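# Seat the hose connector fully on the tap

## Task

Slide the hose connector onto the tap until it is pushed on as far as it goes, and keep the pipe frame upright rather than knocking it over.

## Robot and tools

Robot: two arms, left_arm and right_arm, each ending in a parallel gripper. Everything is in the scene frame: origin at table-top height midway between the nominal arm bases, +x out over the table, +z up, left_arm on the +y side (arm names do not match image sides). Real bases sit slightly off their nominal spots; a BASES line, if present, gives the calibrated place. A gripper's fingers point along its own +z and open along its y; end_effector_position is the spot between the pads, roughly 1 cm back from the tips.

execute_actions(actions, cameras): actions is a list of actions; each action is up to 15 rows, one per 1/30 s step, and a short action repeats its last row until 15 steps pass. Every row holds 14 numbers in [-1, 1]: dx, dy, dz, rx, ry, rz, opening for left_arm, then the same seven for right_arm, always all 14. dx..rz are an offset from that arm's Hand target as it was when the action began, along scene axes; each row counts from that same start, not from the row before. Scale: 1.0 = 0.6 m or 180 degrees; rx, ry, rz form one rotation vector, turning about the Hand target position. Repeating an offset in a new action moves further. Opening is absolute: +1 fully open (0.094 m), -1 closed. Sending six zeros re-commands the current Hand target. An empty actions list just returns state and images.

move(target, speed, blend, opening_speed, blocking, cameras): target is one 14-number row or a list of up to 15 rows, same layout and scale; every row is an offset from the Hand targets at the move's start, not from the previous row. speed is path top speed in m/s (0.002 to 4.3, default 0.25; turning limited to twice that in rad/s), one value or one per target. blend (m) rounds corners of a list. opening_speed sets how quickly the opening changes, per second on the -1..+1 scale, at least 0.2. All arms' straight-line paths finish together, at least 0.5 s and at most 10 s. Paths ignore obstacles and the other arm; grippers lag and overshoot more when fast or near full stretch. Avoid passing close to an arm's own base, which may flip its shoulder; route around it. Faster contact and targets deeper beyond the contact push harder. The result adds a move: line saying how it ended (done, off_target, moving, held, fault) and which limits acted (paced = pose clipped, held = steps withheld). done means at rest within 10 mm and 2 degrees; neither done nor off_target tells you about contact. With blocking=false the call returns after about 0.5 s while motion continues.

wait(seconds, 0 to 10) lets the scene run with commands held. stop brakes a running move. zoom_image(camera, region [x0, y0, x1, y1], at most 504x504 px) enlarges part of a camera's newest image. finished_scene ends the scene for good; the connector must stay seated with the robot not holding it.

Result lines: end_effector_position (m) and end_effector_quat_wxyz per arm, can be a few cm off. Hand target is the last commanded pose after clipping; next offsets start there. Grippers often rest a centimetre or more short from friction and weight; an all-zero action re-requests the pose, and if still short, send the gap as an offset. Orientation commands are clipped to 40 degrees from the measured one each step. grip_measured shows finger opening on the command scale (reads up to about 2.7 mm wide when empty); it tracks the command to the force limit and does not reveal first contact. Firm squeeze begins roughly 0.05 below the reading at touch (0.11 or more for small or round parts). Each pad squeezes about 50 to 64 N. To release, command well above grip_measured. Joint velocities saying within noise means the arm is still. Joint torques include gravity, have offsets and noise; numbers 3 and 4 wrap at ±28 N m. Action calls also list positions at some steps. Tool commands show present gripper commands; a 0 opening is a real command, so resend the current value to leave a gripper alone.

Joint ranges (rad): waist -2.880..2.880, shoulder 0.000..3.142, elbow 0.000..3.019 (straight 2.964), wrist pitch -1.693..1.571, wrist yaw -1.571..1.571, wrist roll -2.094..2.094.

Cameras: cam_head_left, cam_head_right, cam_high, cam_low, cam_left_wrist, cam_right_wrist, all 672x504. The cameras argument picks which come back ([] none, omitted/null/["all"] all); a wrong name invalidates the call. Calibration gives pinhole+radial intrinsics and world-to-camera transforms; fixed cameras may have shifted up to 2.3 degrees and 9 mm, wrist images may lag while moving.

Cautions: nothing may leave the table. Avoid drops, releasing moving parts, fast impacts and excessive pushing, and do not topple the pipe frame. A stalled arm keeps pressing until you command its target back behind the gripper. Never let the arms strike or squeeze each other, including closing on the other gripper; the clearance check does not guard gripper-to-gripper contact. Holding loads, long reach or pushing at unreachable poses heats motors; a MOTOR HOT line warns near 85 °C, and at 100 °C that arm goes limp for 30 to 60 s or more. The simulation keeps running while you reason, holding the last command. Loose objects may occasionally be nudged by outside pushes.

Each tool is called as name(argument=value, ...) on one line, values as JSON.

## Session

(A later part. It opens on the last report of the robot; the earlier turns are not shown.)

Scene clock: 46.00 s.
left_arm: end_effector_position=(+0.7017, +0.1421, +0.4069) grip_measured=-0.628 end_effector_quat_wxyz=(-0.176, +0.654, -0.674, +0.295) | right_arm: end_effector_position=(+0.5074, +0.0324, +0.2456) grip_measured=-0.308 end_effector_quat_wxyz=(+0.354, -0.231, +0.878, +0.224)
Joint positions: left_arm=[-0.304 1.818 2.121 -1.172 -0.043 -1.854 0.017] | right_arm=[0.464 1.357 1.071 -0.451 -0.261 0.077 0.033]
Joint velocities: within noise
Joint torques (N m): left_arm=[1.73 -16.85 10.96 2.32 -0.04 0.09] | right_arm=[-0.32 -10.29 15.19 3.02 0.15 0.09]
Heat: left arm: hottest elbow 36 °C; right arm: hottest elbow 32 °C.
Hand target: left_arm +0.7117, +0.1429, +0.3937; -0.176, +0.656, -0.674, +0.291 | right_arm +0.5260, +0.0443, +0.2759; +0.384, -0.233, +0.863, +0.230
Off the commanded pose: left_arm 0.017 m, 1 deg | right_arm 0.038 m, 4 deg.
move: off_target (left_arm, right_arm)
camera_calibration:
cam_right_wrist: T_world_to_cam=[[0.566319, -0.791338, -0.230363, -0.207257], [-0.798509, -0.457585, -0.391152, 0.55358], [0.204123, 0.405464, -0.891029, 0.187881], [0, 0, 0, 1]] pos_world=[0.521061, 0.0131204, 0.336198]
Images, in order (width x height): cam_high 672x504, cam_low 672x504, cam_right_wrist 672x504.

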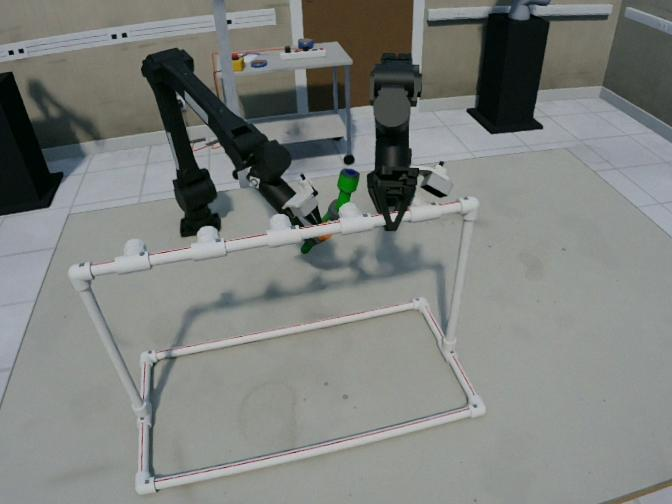

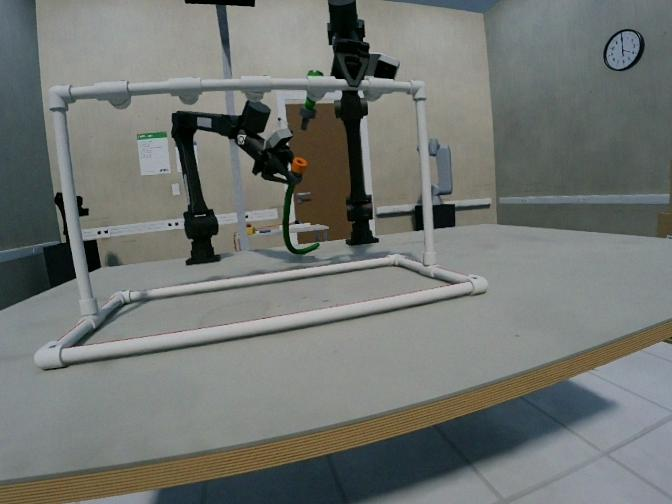

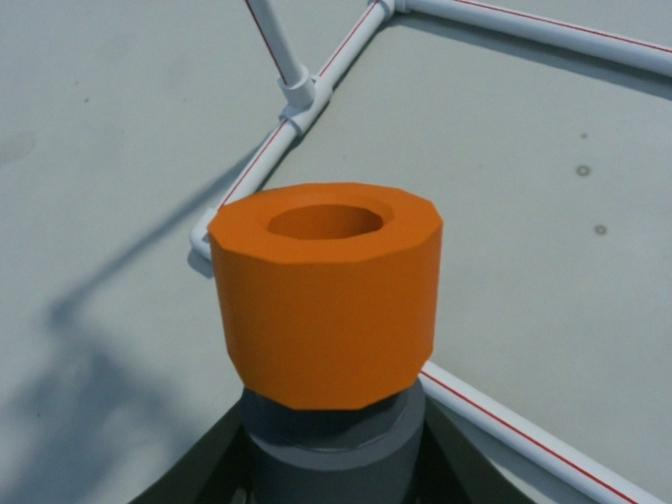

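move(target=[0,0,0,0,0,0,-0.75,0.059,0.025,0.091,0.0102,-0.0194,-0.0024,-0.6], speed=0.08, cameras=["cam_high","cam_low","cam_head_right","cam_head_left","cam_right_wrist","cam_left_wrist"])

Scene clock: 47.87 s.
left_arm: end_effector_position=(+0.7017, +0.1421, +0.4069) grip_measured=-0.628 end_effector_quat_wxyz=(-0.176, +0.654, -0.674, +0.295) | right_arm: end_effector_position=(+0.5479, +0.0527, +0.3028) grip_measured=-0.308 end_effector_quat_wxyz=(+0.396, -0.232, +0.857, +0.232)
Joint positions: left_arm=[-0.304 1.818 2.121 -1.172 -0.043 -1.854 0.017] | right_arm=[0.464 1.412 1.231 -0.46 -0.258 0.077 0.033]
Joint velocities: within noise
Joint torques (N m): left_arm=[1.85 -17.03 10.96 2.3 -0.04 0.1] | right_arm=[-0.62 -11.46 15.76 1.8 0.16 0.1]
Heat: left arm: hottest elbow 36 °C; right arm: hottest elbow 33 °C.
Hand target: left_arm +0.7117, +0.1429, +0.3937; -0.176, +0.656, -0.674, +0.291 | right_arm +0.5614, +0.0593, +0.3305; +0.415, -0.230, +0.848, +0.235
Off the commanded pose: left_arm 0.017 m, 1 deg | right_arm 0.032 m, 2 deg.
move: off_target (left_arm, right_arm)
camera_calibration:
cam_left_wrist: T_world_to_cam=[[0.773886, 0.0460681, 0.631647, -0.808689], [-0.334922, -0.816709, 0.469908, 0.197878], [0.537519, -0.575208, -0.61661, 0.0468641], [0, 0, 0, 1]] pos_world=[0.666916, 0.22582, 0.446718]
cam_right_wrist: T_world_to_cam=[[0.583813, -0.783049, -0.214468, -0.215666], [-0.761943, -0.437216, -0.477791, 0.622665], [0.280365, 0.442353, -0.851891, 0.16679], [0, 0, 0, 1]] pos_world=[0.553582, 0.0295821, 0.393337]

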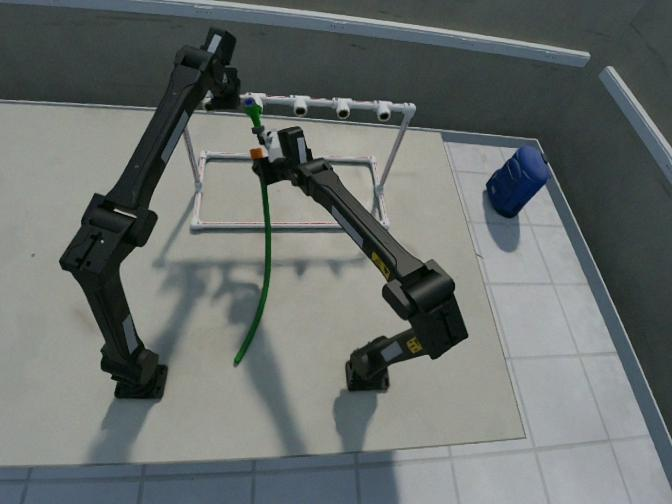

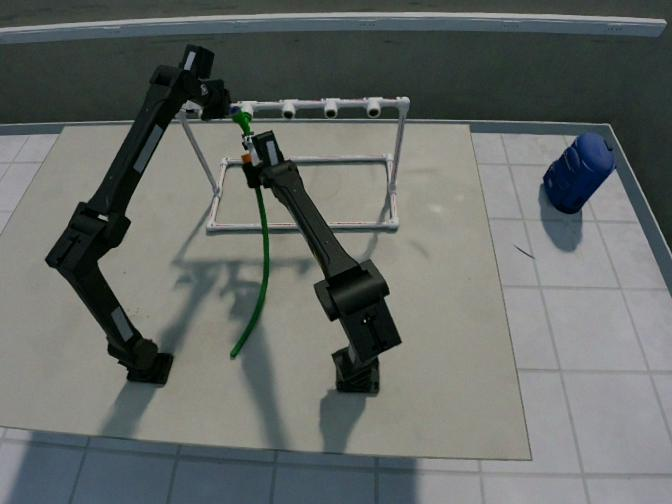

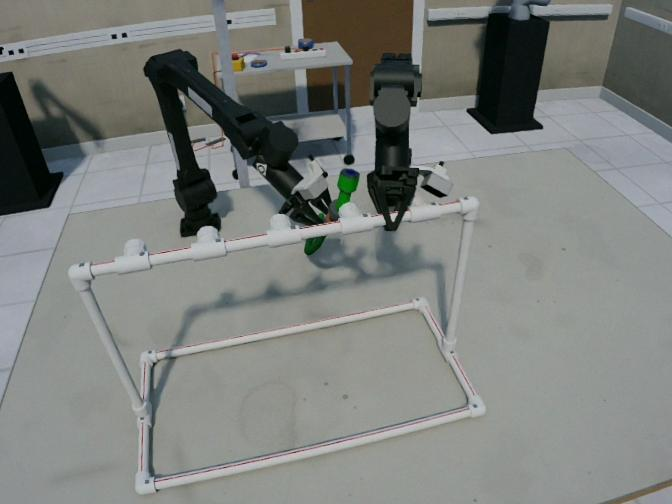

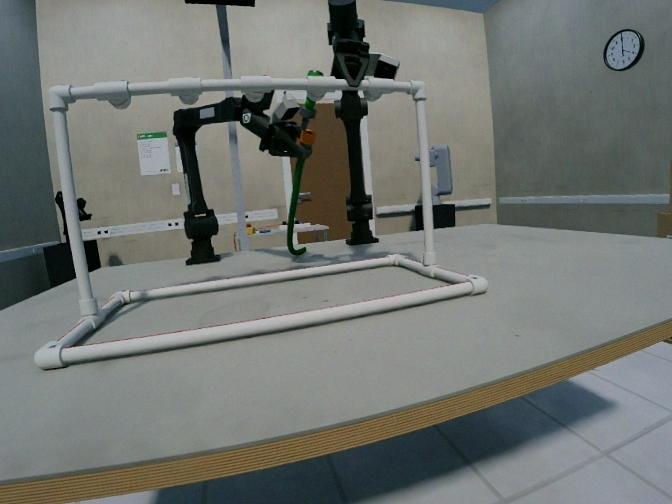

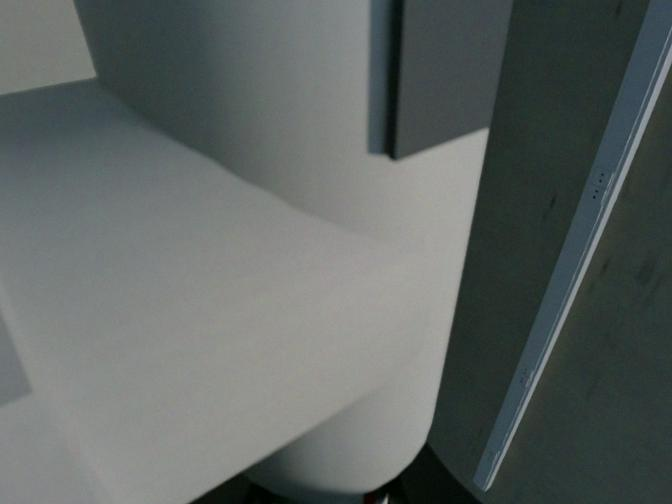

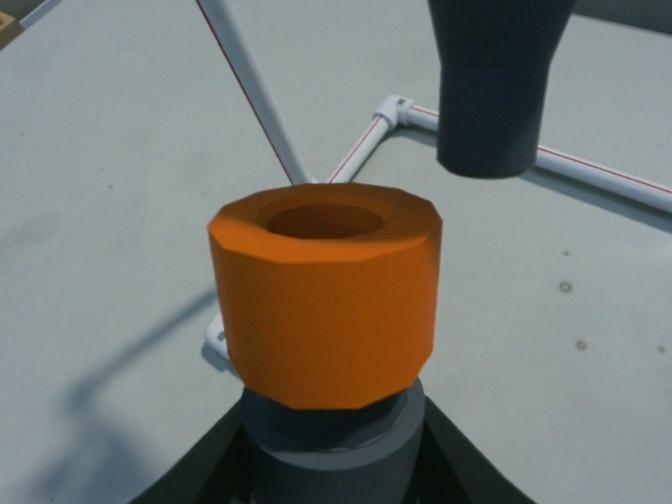

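zoom_image(camera="cam_low", region=[270, 70, 350, 170])

zoom_image(camera="cam_head_left", region=[210, 80, 310, 180])

zoom_image(camera="cam_head_right", region=[210, 90, 290, 190])

zoom_image(camera="cam_right_wrist", region=[200, 0, 600, 420])

Scaled by 5.040 from the camera's 672x504 image, which has a finer 960x720 frame.

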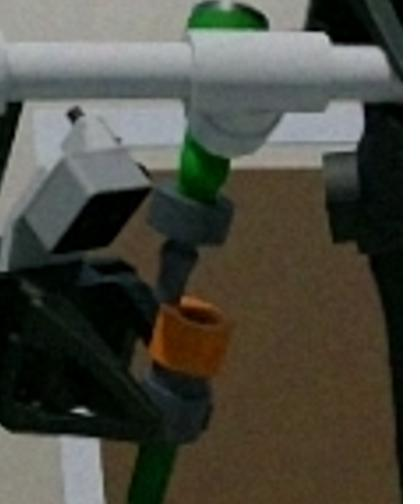

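Scaled by 5.040 from the camera's 672x504 image, which has a finer 960x720 frame.

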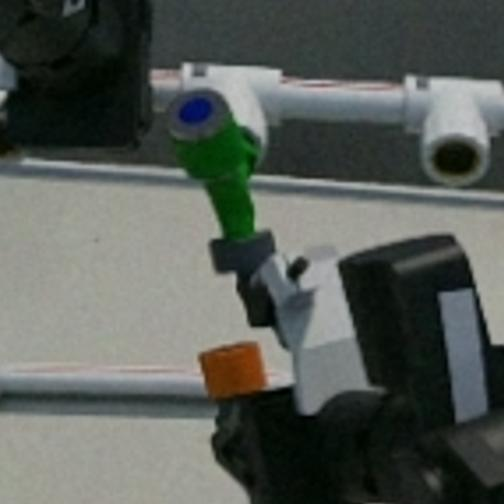

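Scaled by 5.040 from the camera's 672x504 image, which has a finer 960x720 frame.

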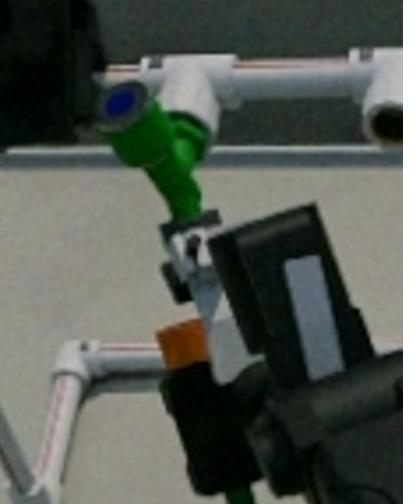

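Scaled by 1.200 from the camera's 672x504 image, which has a finer 960x720 frame.

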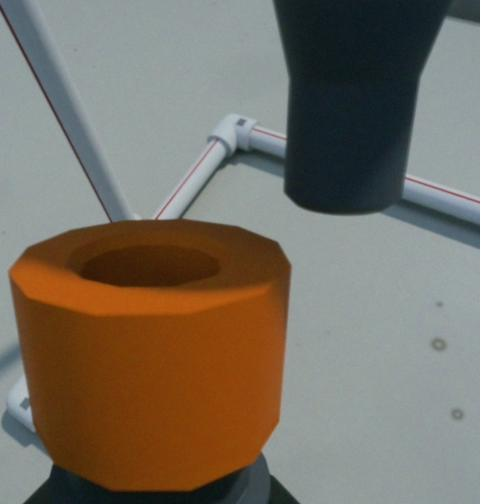

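move(target=[0,0,0,0,0,0,-0.75,0.0072,-0.0333,-0.0172,0,0,0,-0.6], speed=0.06, cameras=["cam_low","cam_head_left","cam_right_wrist"])

zoom_image(camera="cam_low", region=[270, 70, 350, 170])

zoom_image(camera="cam_head_left", region=[210, 80, 310, 180])

Scene clock: 50.30 s.
left_arm: end_effector_position=(+0.7017, +0.1421, +0.4069) grip_measured=-0.628 end_effector_quat_wxyz=(-0.176, +0.654, -0.674, +0.295) | right_arm: end_effector_position=(+0.5560, +0.0378, +0.3036) grip_measured=-0.308 end_effector_quat_wxyz=(+0.397, -0.224, +0.858, +0.235)
Joint positions: left_arm=[-0.304 1.818 2.121 -1.172 -0.043 -1.854 0.017] | right_arm=[0.428 1.412 1.231 -0.46 -0.285 0.074 0.033]
Joint velocities: within noise
Joint torques (N m): left_arm=[1.73 -16.97 10.92 2.29 -0.04 0.09] | right_arm=[-1.2 -11.87 13.05 2.62 -0.14 -0.11]
Heat: left arm: hottest elbow 36 °C; right arm: hottest elbow 34 °C.
Hand target: left_arm +0.7117, +0.1429, +0.3937; -0.176, +0.656, -0.674, +0.291 | right_arm +0.5657, +0.0395, +0.3202; +0.415, -0.230, +0.848, +0.235
Off the commanded pose: left_arm 0.017 m, 1 deg | right_arm 0.019 m, 2 deg.
move: off_target (left_arm, right_arm)
camera_calibration:
cam_right_wrist: T_world_to_cam=[[0.572805, -0.787596, -0.227128, -0.221834], [-0.769781, -0.421653, -0.479214, 0.626885], [0.281657, 0.449335, -0.847801, 0.16961], [0, 0, 0, 1]] pos_world=[0.56186, 0.0134007, 0.393823]
Images, in order (width x height): cam_head_left 672x504, cam_low 672x504, cam_right_wrist 672x504.

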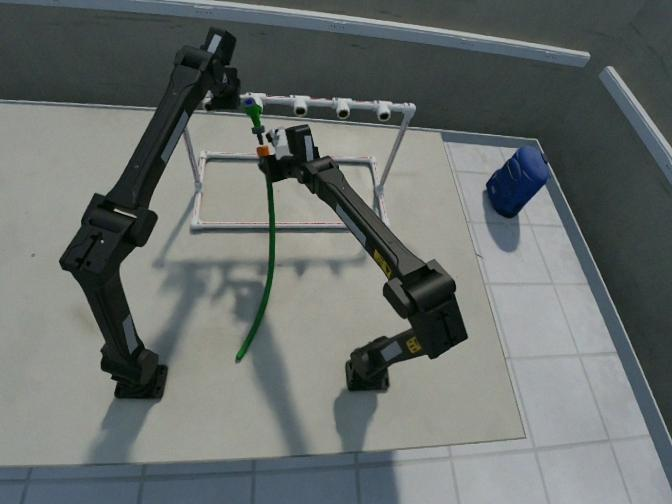

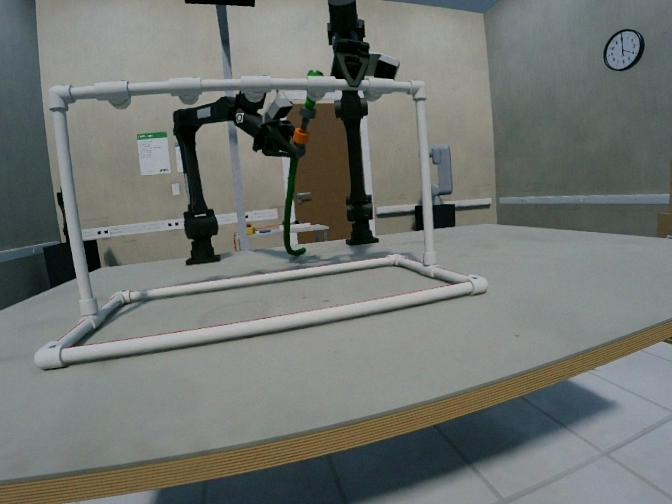

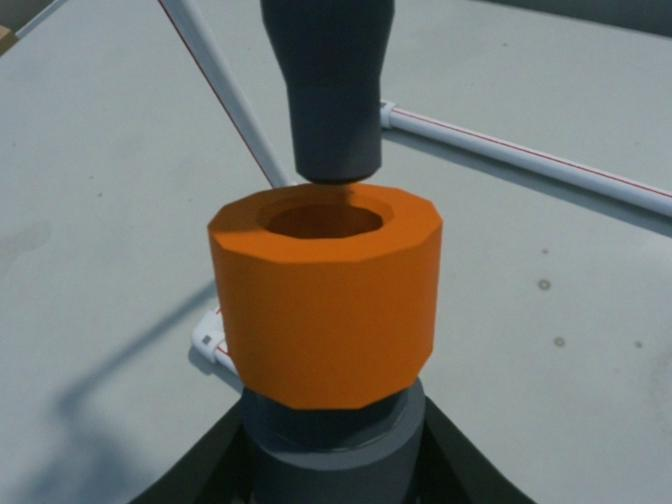

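Scaled by 5.040 from the camera's 672x504 image, which has a finer 960x720 frame.

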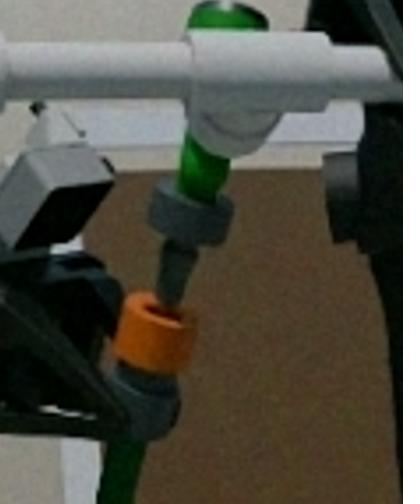

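Scaled by 5.040 from the camera's 672x504 image, which has a finer 960x720 frame.

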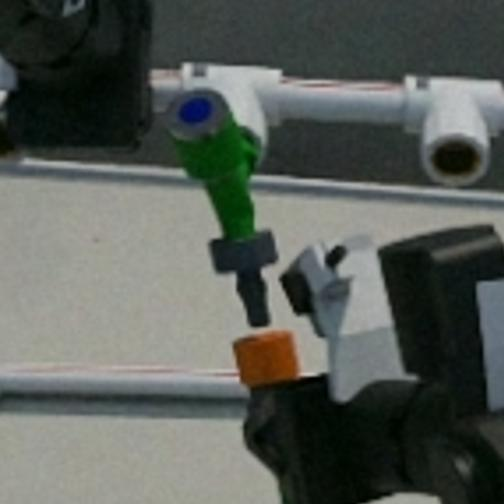

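zoom_image(camera="cam_low", region=[285, 100, 325, 160])

zoom_image(camera="cam_head_left", region=[240, 115, 290, 165])

zoom_image(camera="cam_right_wrist", region=[200, 0, 460, 260])

Scaled by 8.400 from the camera's 672x504 image, which has a finer 960x720 frame.

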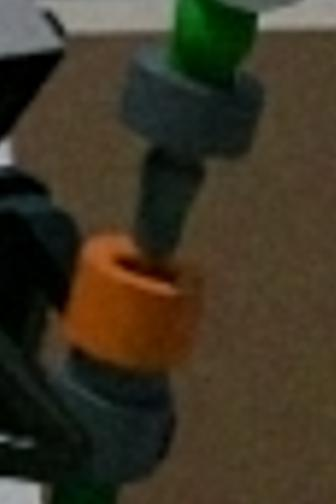

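Scaled by 10.080 from the camera's 672x504 image, which has a finer 960x720 frame.

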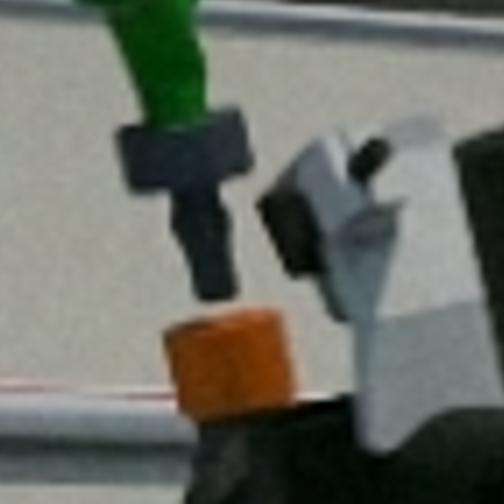

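Scaled by 1.938 from the camera's 672x504 image, which has a finer 960x720 frame.

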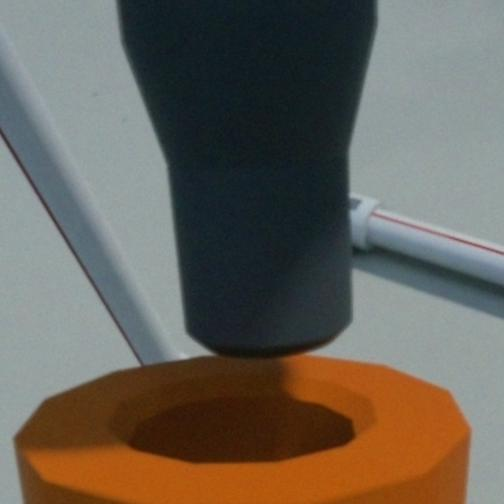

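move(target=[0,0,0,0,0,0,-0.75,0.019,0.002,0.024,-0.0045,-0.0046,0.0046,-0.6], speed=0.04, cameras=["cam_low","cam_head_left","cam_right_wrist"])

zoom_image(camera="cam_low", region=[285, 100, 325, 160])

zoom_image(camera="cam_head_left", region=[240, 115, 290, 165])

Scene clock: 52.70 s.
left_arm: end_effector_position=(+0.7017, +0.1421, +0.4069) grip_measured=-0.628 end_effector_quat_wxyz=(-0.176, +0.654, -0.674, +0.295) | right_arm: end_effector_position=(+0.5612, +0.0384, +0.3071) grip_measured=-0.308 end_effector_quat_wxyz=(+0.397, -0.235, +0.856, +0.231)
Joint positions: left_arm=[-0.304 1.818 2.121 -1.172 -0.043 -1.854 0.017] | right_arm=[0.423 1.426 1.258 -0.48 -0.292 0.045 0.033]
Joint velocities: within noise
Joint torques (N m): left_arm=[1.61 -16.91 10.93 2.28 -0.04 0.09] | right_arm=[-1.61 -11.69 15.76 1.85 -0.16 -0.08]
Heat: left arm: hottest elbow 36 °C; right arm: hottest elbow 35 °C.
Hand target: left_arm +0.7117, +0.1429, +0.3937; -0.176, +0.656, -0.674, +0.291 | right_arm +0.5772, +0.0404, +0.3345; +0.418, -0.241, +0.845, +0.230
Off the commanded pose: left_arm 0.017 m, 1 deg | right_arm 0.032 m, 3 deg.
move: off_target (left_arm, right_arm)
camera_calibration:
cam_right_wrist: T_world_to_cam=[[0.588679, -0.780601, -0.210047, -0.238033], [-0.758022, -0.442789, -0.478895, 0.626972], [0.280819, 0.441135, -0.852373, 0.17303], [0, 0, 0, 1]] pos_world=[0.566794, 0.0154774, 0.397741]
Images, in order (width x height): cam_head_left 672x504, cam_low 672x504, cam_right_wrist 672x504.

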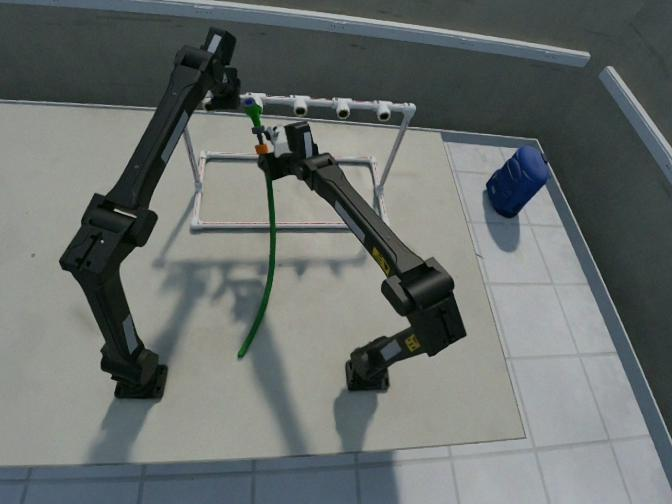

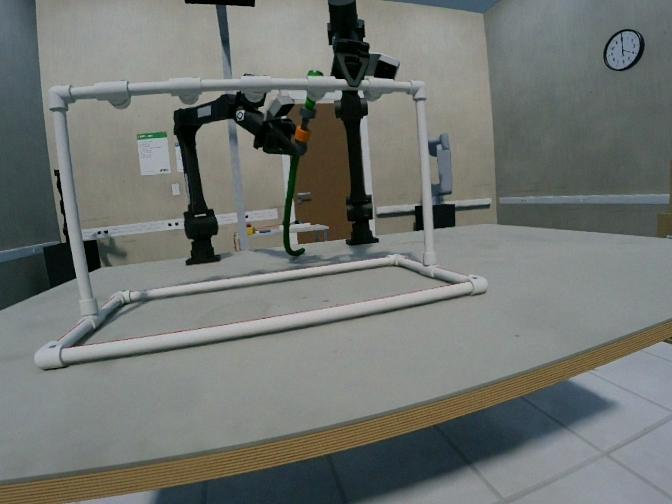

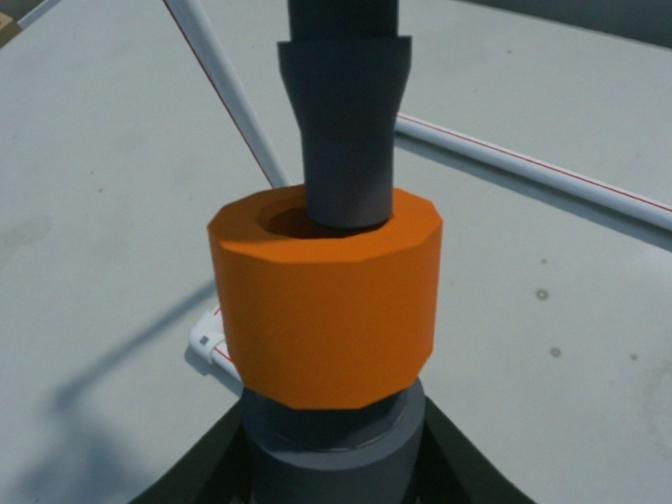

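Scaled by 8.400 from the camera's 672x504 image, which has a finer 960x720 frame.

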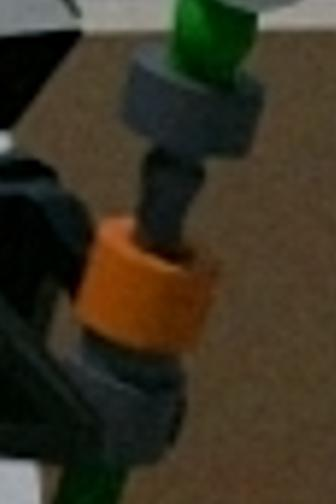

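Scaled by 10.080 from the camera's 672x504 image, which has a finer 960x720 frame.

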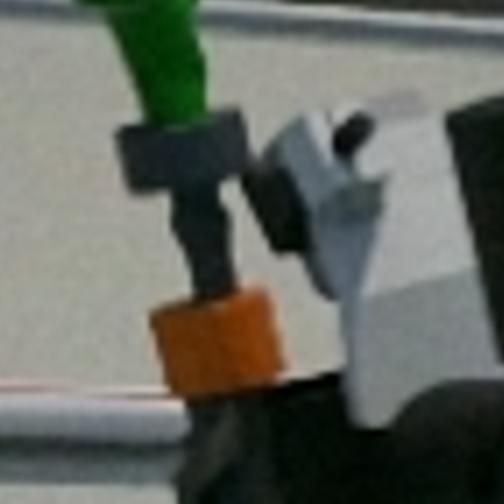

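zoom_image(camera="cam_right_wrist", region=[200, 140, 460, 300])

Scaled by 1.938 from the camera's 672x504 image, which has a finer 960x720 frame.

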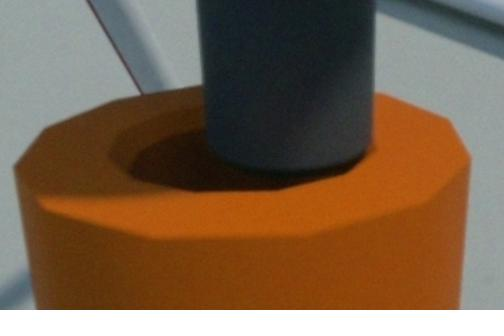

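move(target=[0,0,0,0,0,0,-0.75,0.004,-0.009,-0.001,0,0,0,-0.6], speed=0.04, cameras=["cam_right_wrist"])

zoom_image(camera="cam_right_wrist", region=[200, 0, 460, 300])

Scene clock: 56.60 s.
left_arm: end_effector_position=(+0.7017, +0.1421, +0.4069) grip_measured=-0.628 end_effector_quat_wxyz=(-0.176, +0.654, -0.674, +0.295) | right_arm: end_effector_position=(+0.5640, +0.0329, +0.3071) grip_measured=-0.308 end_effector_quat_wxyz=(+0.398, -0.235, +0.856, +0.232)
Joint positions: left_arm=[-0.304 1.818 2.121 -1.172 -0.043 -1.854 0.017] | right_arm=[0.411 1.426 1.258 -0.48 -0.302 0.038 0.033]
Joint velocities: within noise
Joint torques (N m): left_arm=[1.67 -17.03 10.95 2.29 -0.04 0.1] | right_arm=[-1.55 -11.81 15.71 1.76 -0.17 -0.09]
Heat: left arm: hottest elbow 36 °C; right arm: hottest elbow 35 °C.
Hand target: left_arm +0.7117, +0.1429, +0.3937; -0.176, +0.656, -0.674, +0.291 | right_arm +0.5795, +0.0351, +0.3339; +0.418, -0.241, +0.845, +0.230
Off the commanded pose: left_arm 0.017 m, 1 deg | right_arm 0.031 m, 3 deg.
move: off_target (left_arm, right_arm)
camera_calibration:
cam_right_wrist: T_world_to_cam=[[0.588168, -0.780933, -0.210241, -0.243622], [-0.757932, -0.441579, -0.480152, 0.626976], [0.282129, 0.441759, -0.851617, 0.173688], [0, 0, 0, 1]] pos_world=[0.569494, 0.00987893, 0.39774]
Images, in order (width x height): cam_right_wrist 672x504.

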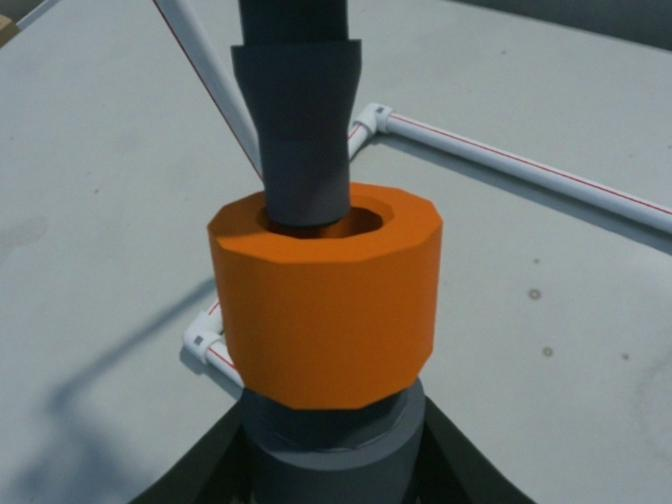

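Scaled by 1.680 from the camera's 672x504 image, which has a finer 960x720 frame.

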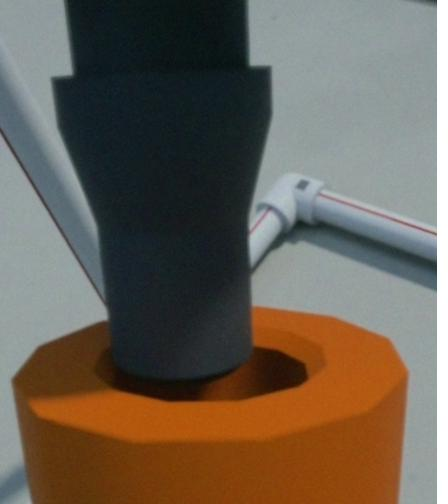

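move(target=[[0,0,0,0,0,0,-0.75,-0.0025,0.0045,0.001,0,0,0,-0.6],[0,0,0,0,0,0,-0.75,0.007,0.0075,0.014,0,0,0,-0.6]], speed=0.03, cameras=["cam_low","cam_head_left","cam_right_wrist"])

zoom_image(camera="cam_right_wrist", region=[200, 0, 460, 300])

zoom_image(camera="cam_low", region=[285, 100, 325, 160])

zoom_image(camera="cam_head_left", region=[240, 115, 290, 165])

Scene clock: 57.90 s.
left_arm: end_effector_position=(+0.7018, +0.1421, +0.4066) grip_measured=-0.628 end_effector_quat_wxyz=(-0.176, +0.654, -0.674, +0.295) | right_arm: end_effector_position=(+0.5689, +0.0351, +0.3134) grip_measured=-0.308 end_effector_quat_wxyz=(+0.396, -0.235, +0.857, +0.231)
Joint positions: left_arm=[-0.304 1.819 2.121 -1.172 -0.043 -1.854 0.017] | right_arm=[0.411 1.439 1.29 -0.504 -0.303 0.037 0.033]
Joint velocities: within noise
Joint torques (N m): left_arm=[1.73 -16.97 10.93 2.29 -0.05 0.09] | right_arm=[-1.03 -12.1 15.88 1.73 -0.01 -0.07]
Heat: left arm: hottest elbow 36 °C; right arm: hottest elbow 36 °C.
Hand target: left_arm +0.7118, +0.1429, +0.3936; -0.176, +0.656, -0.674, +0.291 | right_arm +0.5837, +0.0396, +0.3421; +0.417, -0.241, +0.845, +0.231
Off the commanded pose: left_arm 0.016 m, 1 deg | right_arm 0.033 m, 3 deg.
move: off_target (left_arm, right_arm)
camera_calibration:
cam_right_wrist: T_world_to_cam=[[0.588046, -0.78088, -0.210781, -0.243116], [-0.759256, -0.443103, -0.476644, 0.634405], [0.278804, 0.440325, -0.853453, 0.179156], [0, 0, 0, 1]] pos_world=[0.57469, 0.0123761, 0.404042]
Images, in order (width x height): cam_head_left 672x504, cam_low 672x504, cam_right_wrist 672x504.

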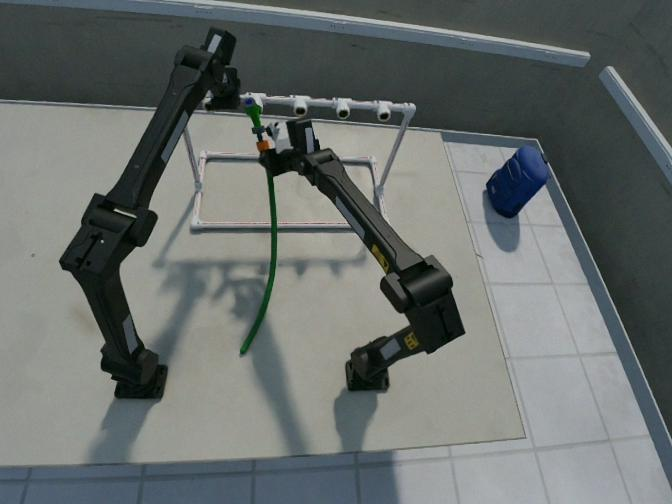

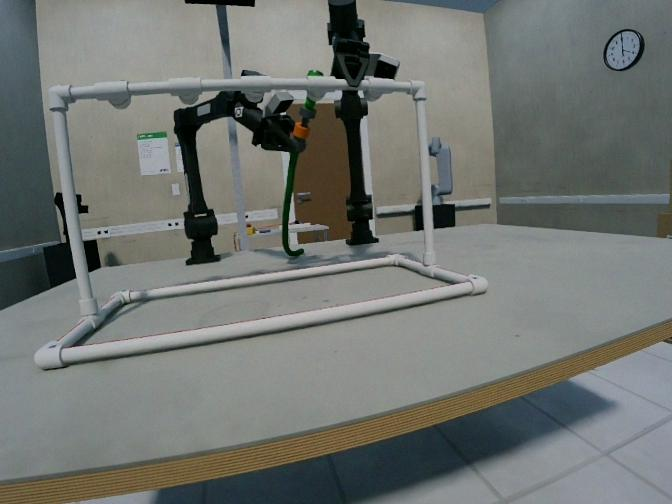

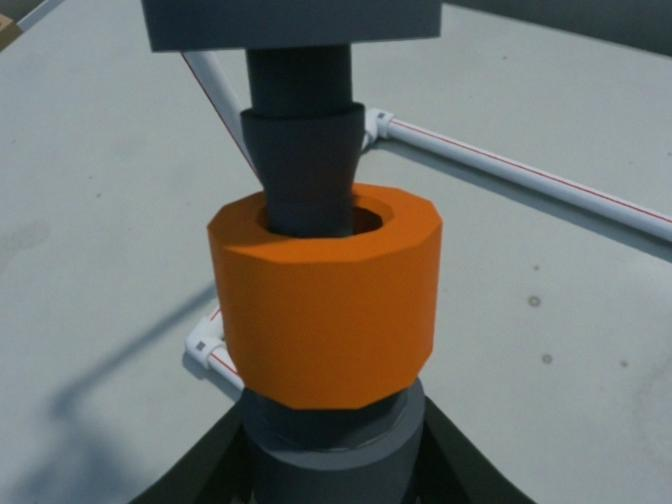

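Scaled by 1.680 from the camera's 672x504 image, which has a finer 960x720 frame.

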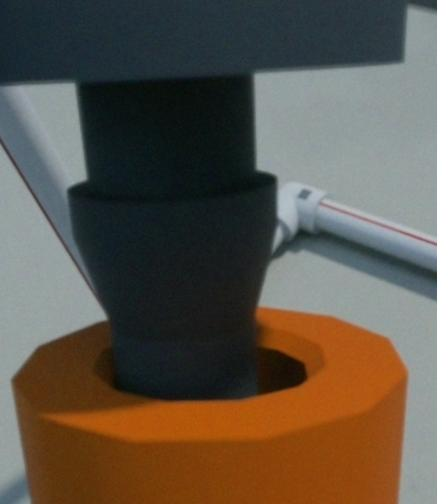

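Scaled by 8.400 from the camera's 672x504 image, which has a finer 960x720 frame.

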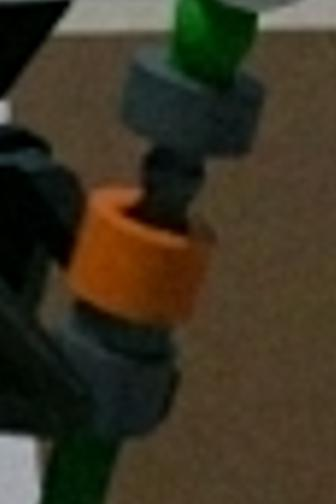

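Scaled by 10.080 from the camera's 672x504 image, which has a finer 960x720 frame.

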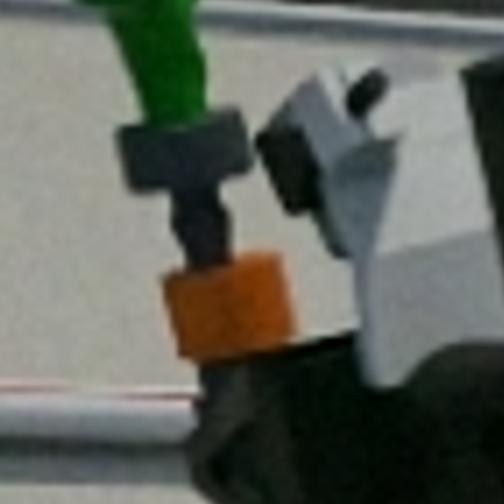

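move(target=[0,0,0,0,0,0,-0.75,0.0042,0.0067,0.0037,0,0,0,-0.6], speed=0.03, cameras=["cam_low","cam_head_left","cam_right_wrist"])

zoom_image(camera="cam_right_wrist", region=[200, 0, 460, 300])

zoom_image(camera="cam_low", region=[285, 100, 325, 160])

zoom_image(camera="cam_head_left", region=[240, 115, 290, 165])

Scene clock: 59.20 s.
left_arm: end_effector_position=(+0.7018, +0.1421, +0.4066) grip_measured=-0.628 end_effector_quat_wxyz=(-0.176, +0.654, -0.674, +0.295) | right_arm: end_effector_position=(+0.5725, +0.0367, +0.3167) grip_measured=-0.308 end_effector_quat_wxyz=(+0.397, -0.235, +0.856, +0.231)
Joint positions: left_arm=[-0.304 1.819 2.121 -1.172 -0.043 -1.854 0.017] | right_arm=[0.411 1.447 1.306 -0.509 -0.303 0.037 0.033]
Joint velocities: within noise
Joint torques (N m): left_arm=[1.67 -16.97 10.96 2.3 -0.04 0.09] | right_arm=[-0.5 -12.1 15.92 1.84 0.16 -0.03]
Heat: left arm: hottest elbow 36 °C; right arm: hottest elbow 36 °C.
Hand target: left_arm +0.7118, +0.1429, +0.3936; -0.176, +0.656, -0.674, +0.291 | right_arm +0.5863, +0.0436, +0.3445; +0.418, -0.241, +0.845, +0.231
Off the commanded pose: left_arm 0.016 m, 1 deg | right_arm 0.032 m, 3 deg.
move: off_target (left_arm, right_arm)
camera_calibration:
cam_right_wrist: T_world_to_cam=[[0.588588, -0.780643, -0.210146, -0.243803], [-0.758055, -0.44261, -0.479009, 0.639537], [0.280922, 0.441241, -0.852285, 0.178733], [0, 0, 0, 1]] pos_world=[0.578094, 0.0138776, 0.407441]
Images, in order (width x height): cam_head_left 672x504, cam_low 672x504, cam_right_wrist 672x504.

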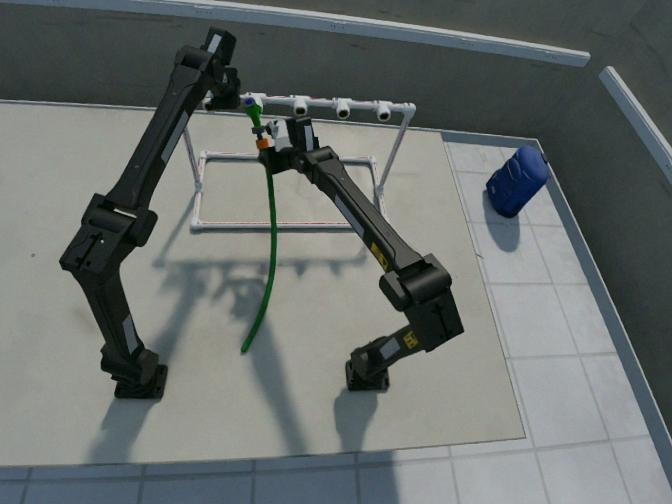

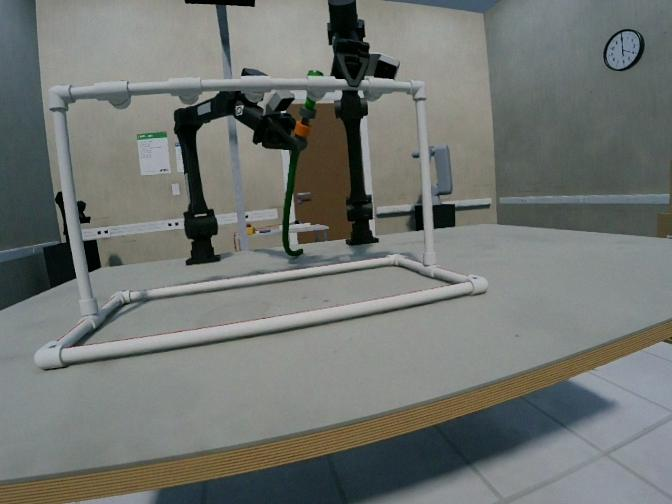

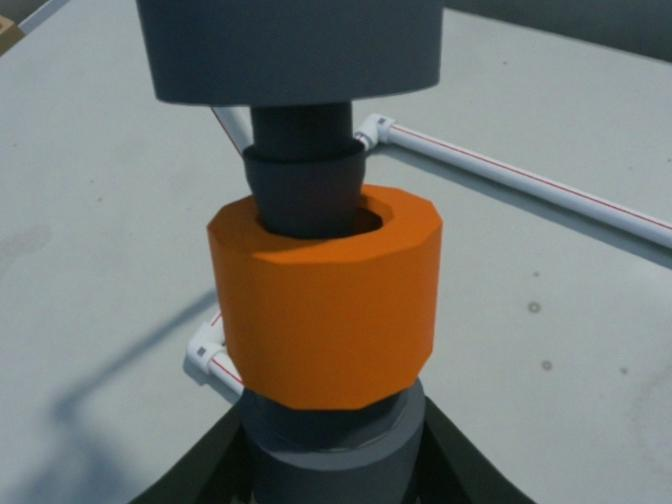

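Scaled by 1.680 from the camera's 672x504 image, which has a finer 960x720 frame.

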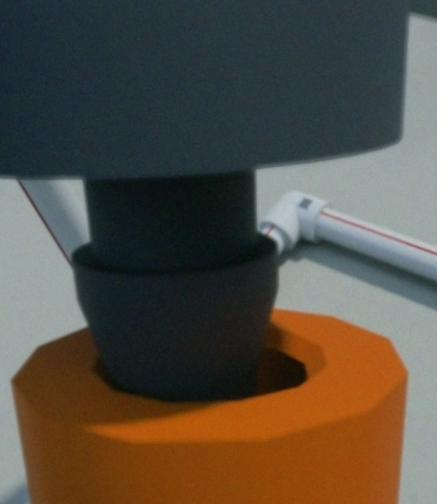

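Scaled by 8.400 from the camera's 672x504 image, which has a finer 960x720 frame.

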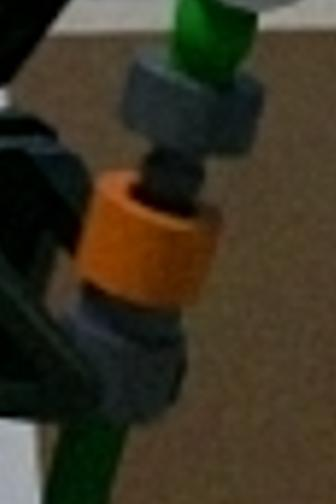

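Scaled by 10.080 from the camera's 672x504 image, which has a finer 960x720 frame.

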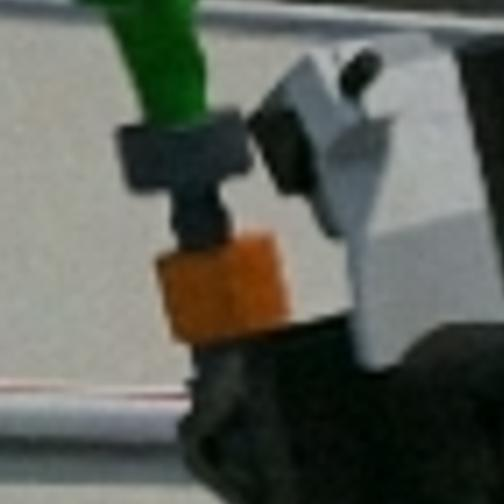

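move(target=[[0,0,0,0,0,0,-0.75,-0.002,0.0075,0.001,0,0,0,-0.6],[0,0,0,0,0,0,-0.75,0.0037,0.0095,0.0088,0,0,0,-0.6]], speed=0.02, cameras=["cam_low","cam_head_left","cam_right_wrist"])

zoom_image(camera="cam_right_wrist", region=[200, 0, 460, 300])

zoom_image(camera="cam_low", region=[285, 100, 325, 160])

zoom_image(camera="cam_head_left", region=[240, 115, 290, 165])

Scene clock: 60.50 s.
left_arm: end_effector_position=(+0.7018, +0.1421, +0.4066) grip_measured=-0.628 end_effector_quat_wxyz=(-0.176, +0.654, -0.674, +0.295) | right_arm: end_effector_position=(+0.5746, +0.0403, +0.3220) grip_measured=-0.308 end_effector_quat_wxyz=(+0.397, -0.236, +0.857, +0.230)
Joint positions: left_arm=[-0.304 1.819 2.121 -1.172 -0.043 -1.854 0.017] | right_arm=[0.416 1.454 1.327 -0.524 -0.296 0.037 0.033]
Joint velocities: within noise
Joint torques (N m): left_arm=[1.79 -16.85 10.93 2.29 -0.04 0.09] | right_arm=[-0.32 -11.99 16.16 1.92 0.17 0.01]
Heat: left arm: hottest elbow 36 °C; right arm: hottest elbow 36 °C.
Hand target: left_arm +0.7118, +0.1429, +0.3936; -0.176, +0.656, -0.674, +0.291 | right_arm +0.5884, +0.0494, +0.3496; +0.417, -0.241, +0.845, +0.231
Off the commanded pose: left_arm 0.016 m, 1 deg | right_arm 0.032 m, 3 deg.
move: off_target (left_arm, right_arm)
camera_calibration:
cam_right_wrist: T_world_to_cam=[[0.589122, -0.781277, -0.206253, -0.242674], [-0.757153, -0.444581, -0.47861, 0.644591], [0.282231, 0.438125, -0.853459, 0.180782], [0, 0, 0, 1]] pos_world=[0.579996, 0.0177722, 0.412746]
Images, in order (width x height): cam_head_left 672x504, cam_low 672x504, cam_right_wrist 672x504.

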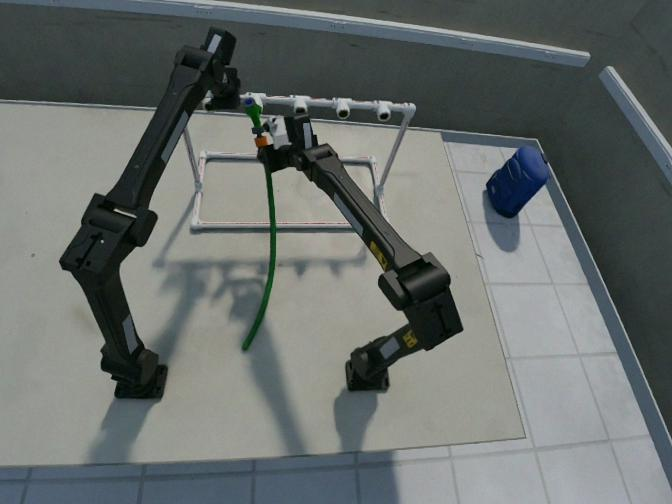

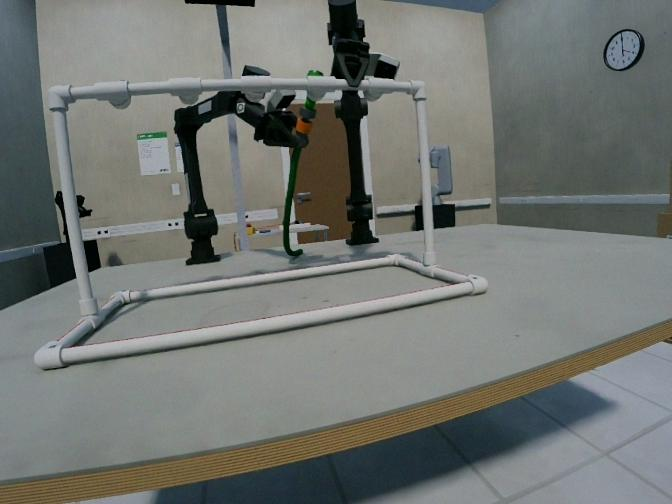

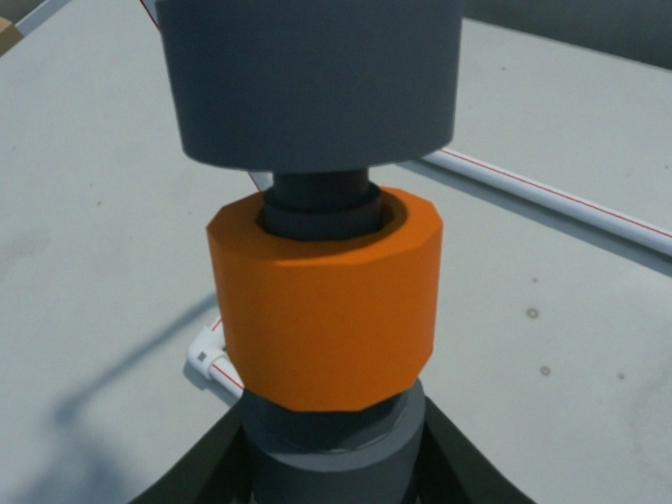

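Scaled by 1.680 from the camera's 672x504 image, which has a finer 960x720 frame.

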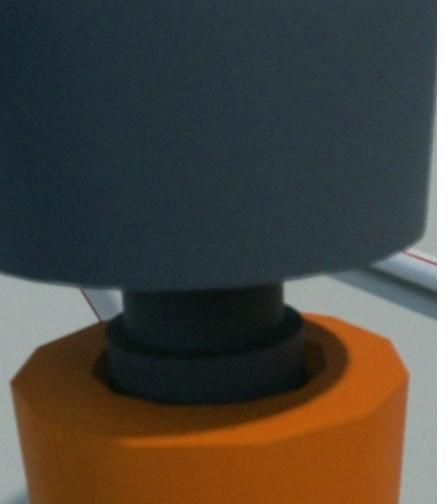

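Scaled by 8.400 from the camera's 672x504 image, which has a finer 960x720 frame.

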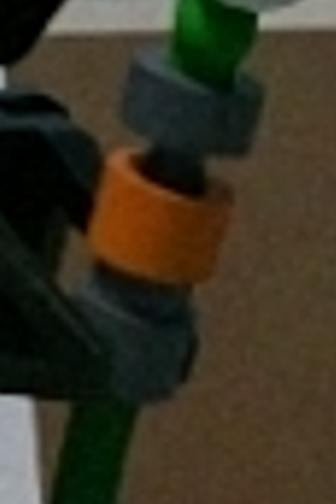

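Scaled by 10.080 from the camera's 672x504 image, which has a finer 960x720 frame.

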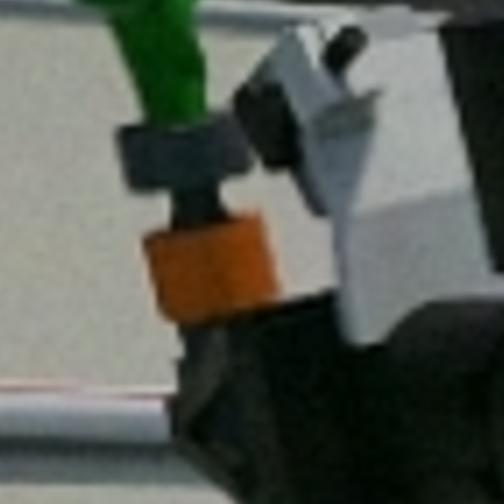

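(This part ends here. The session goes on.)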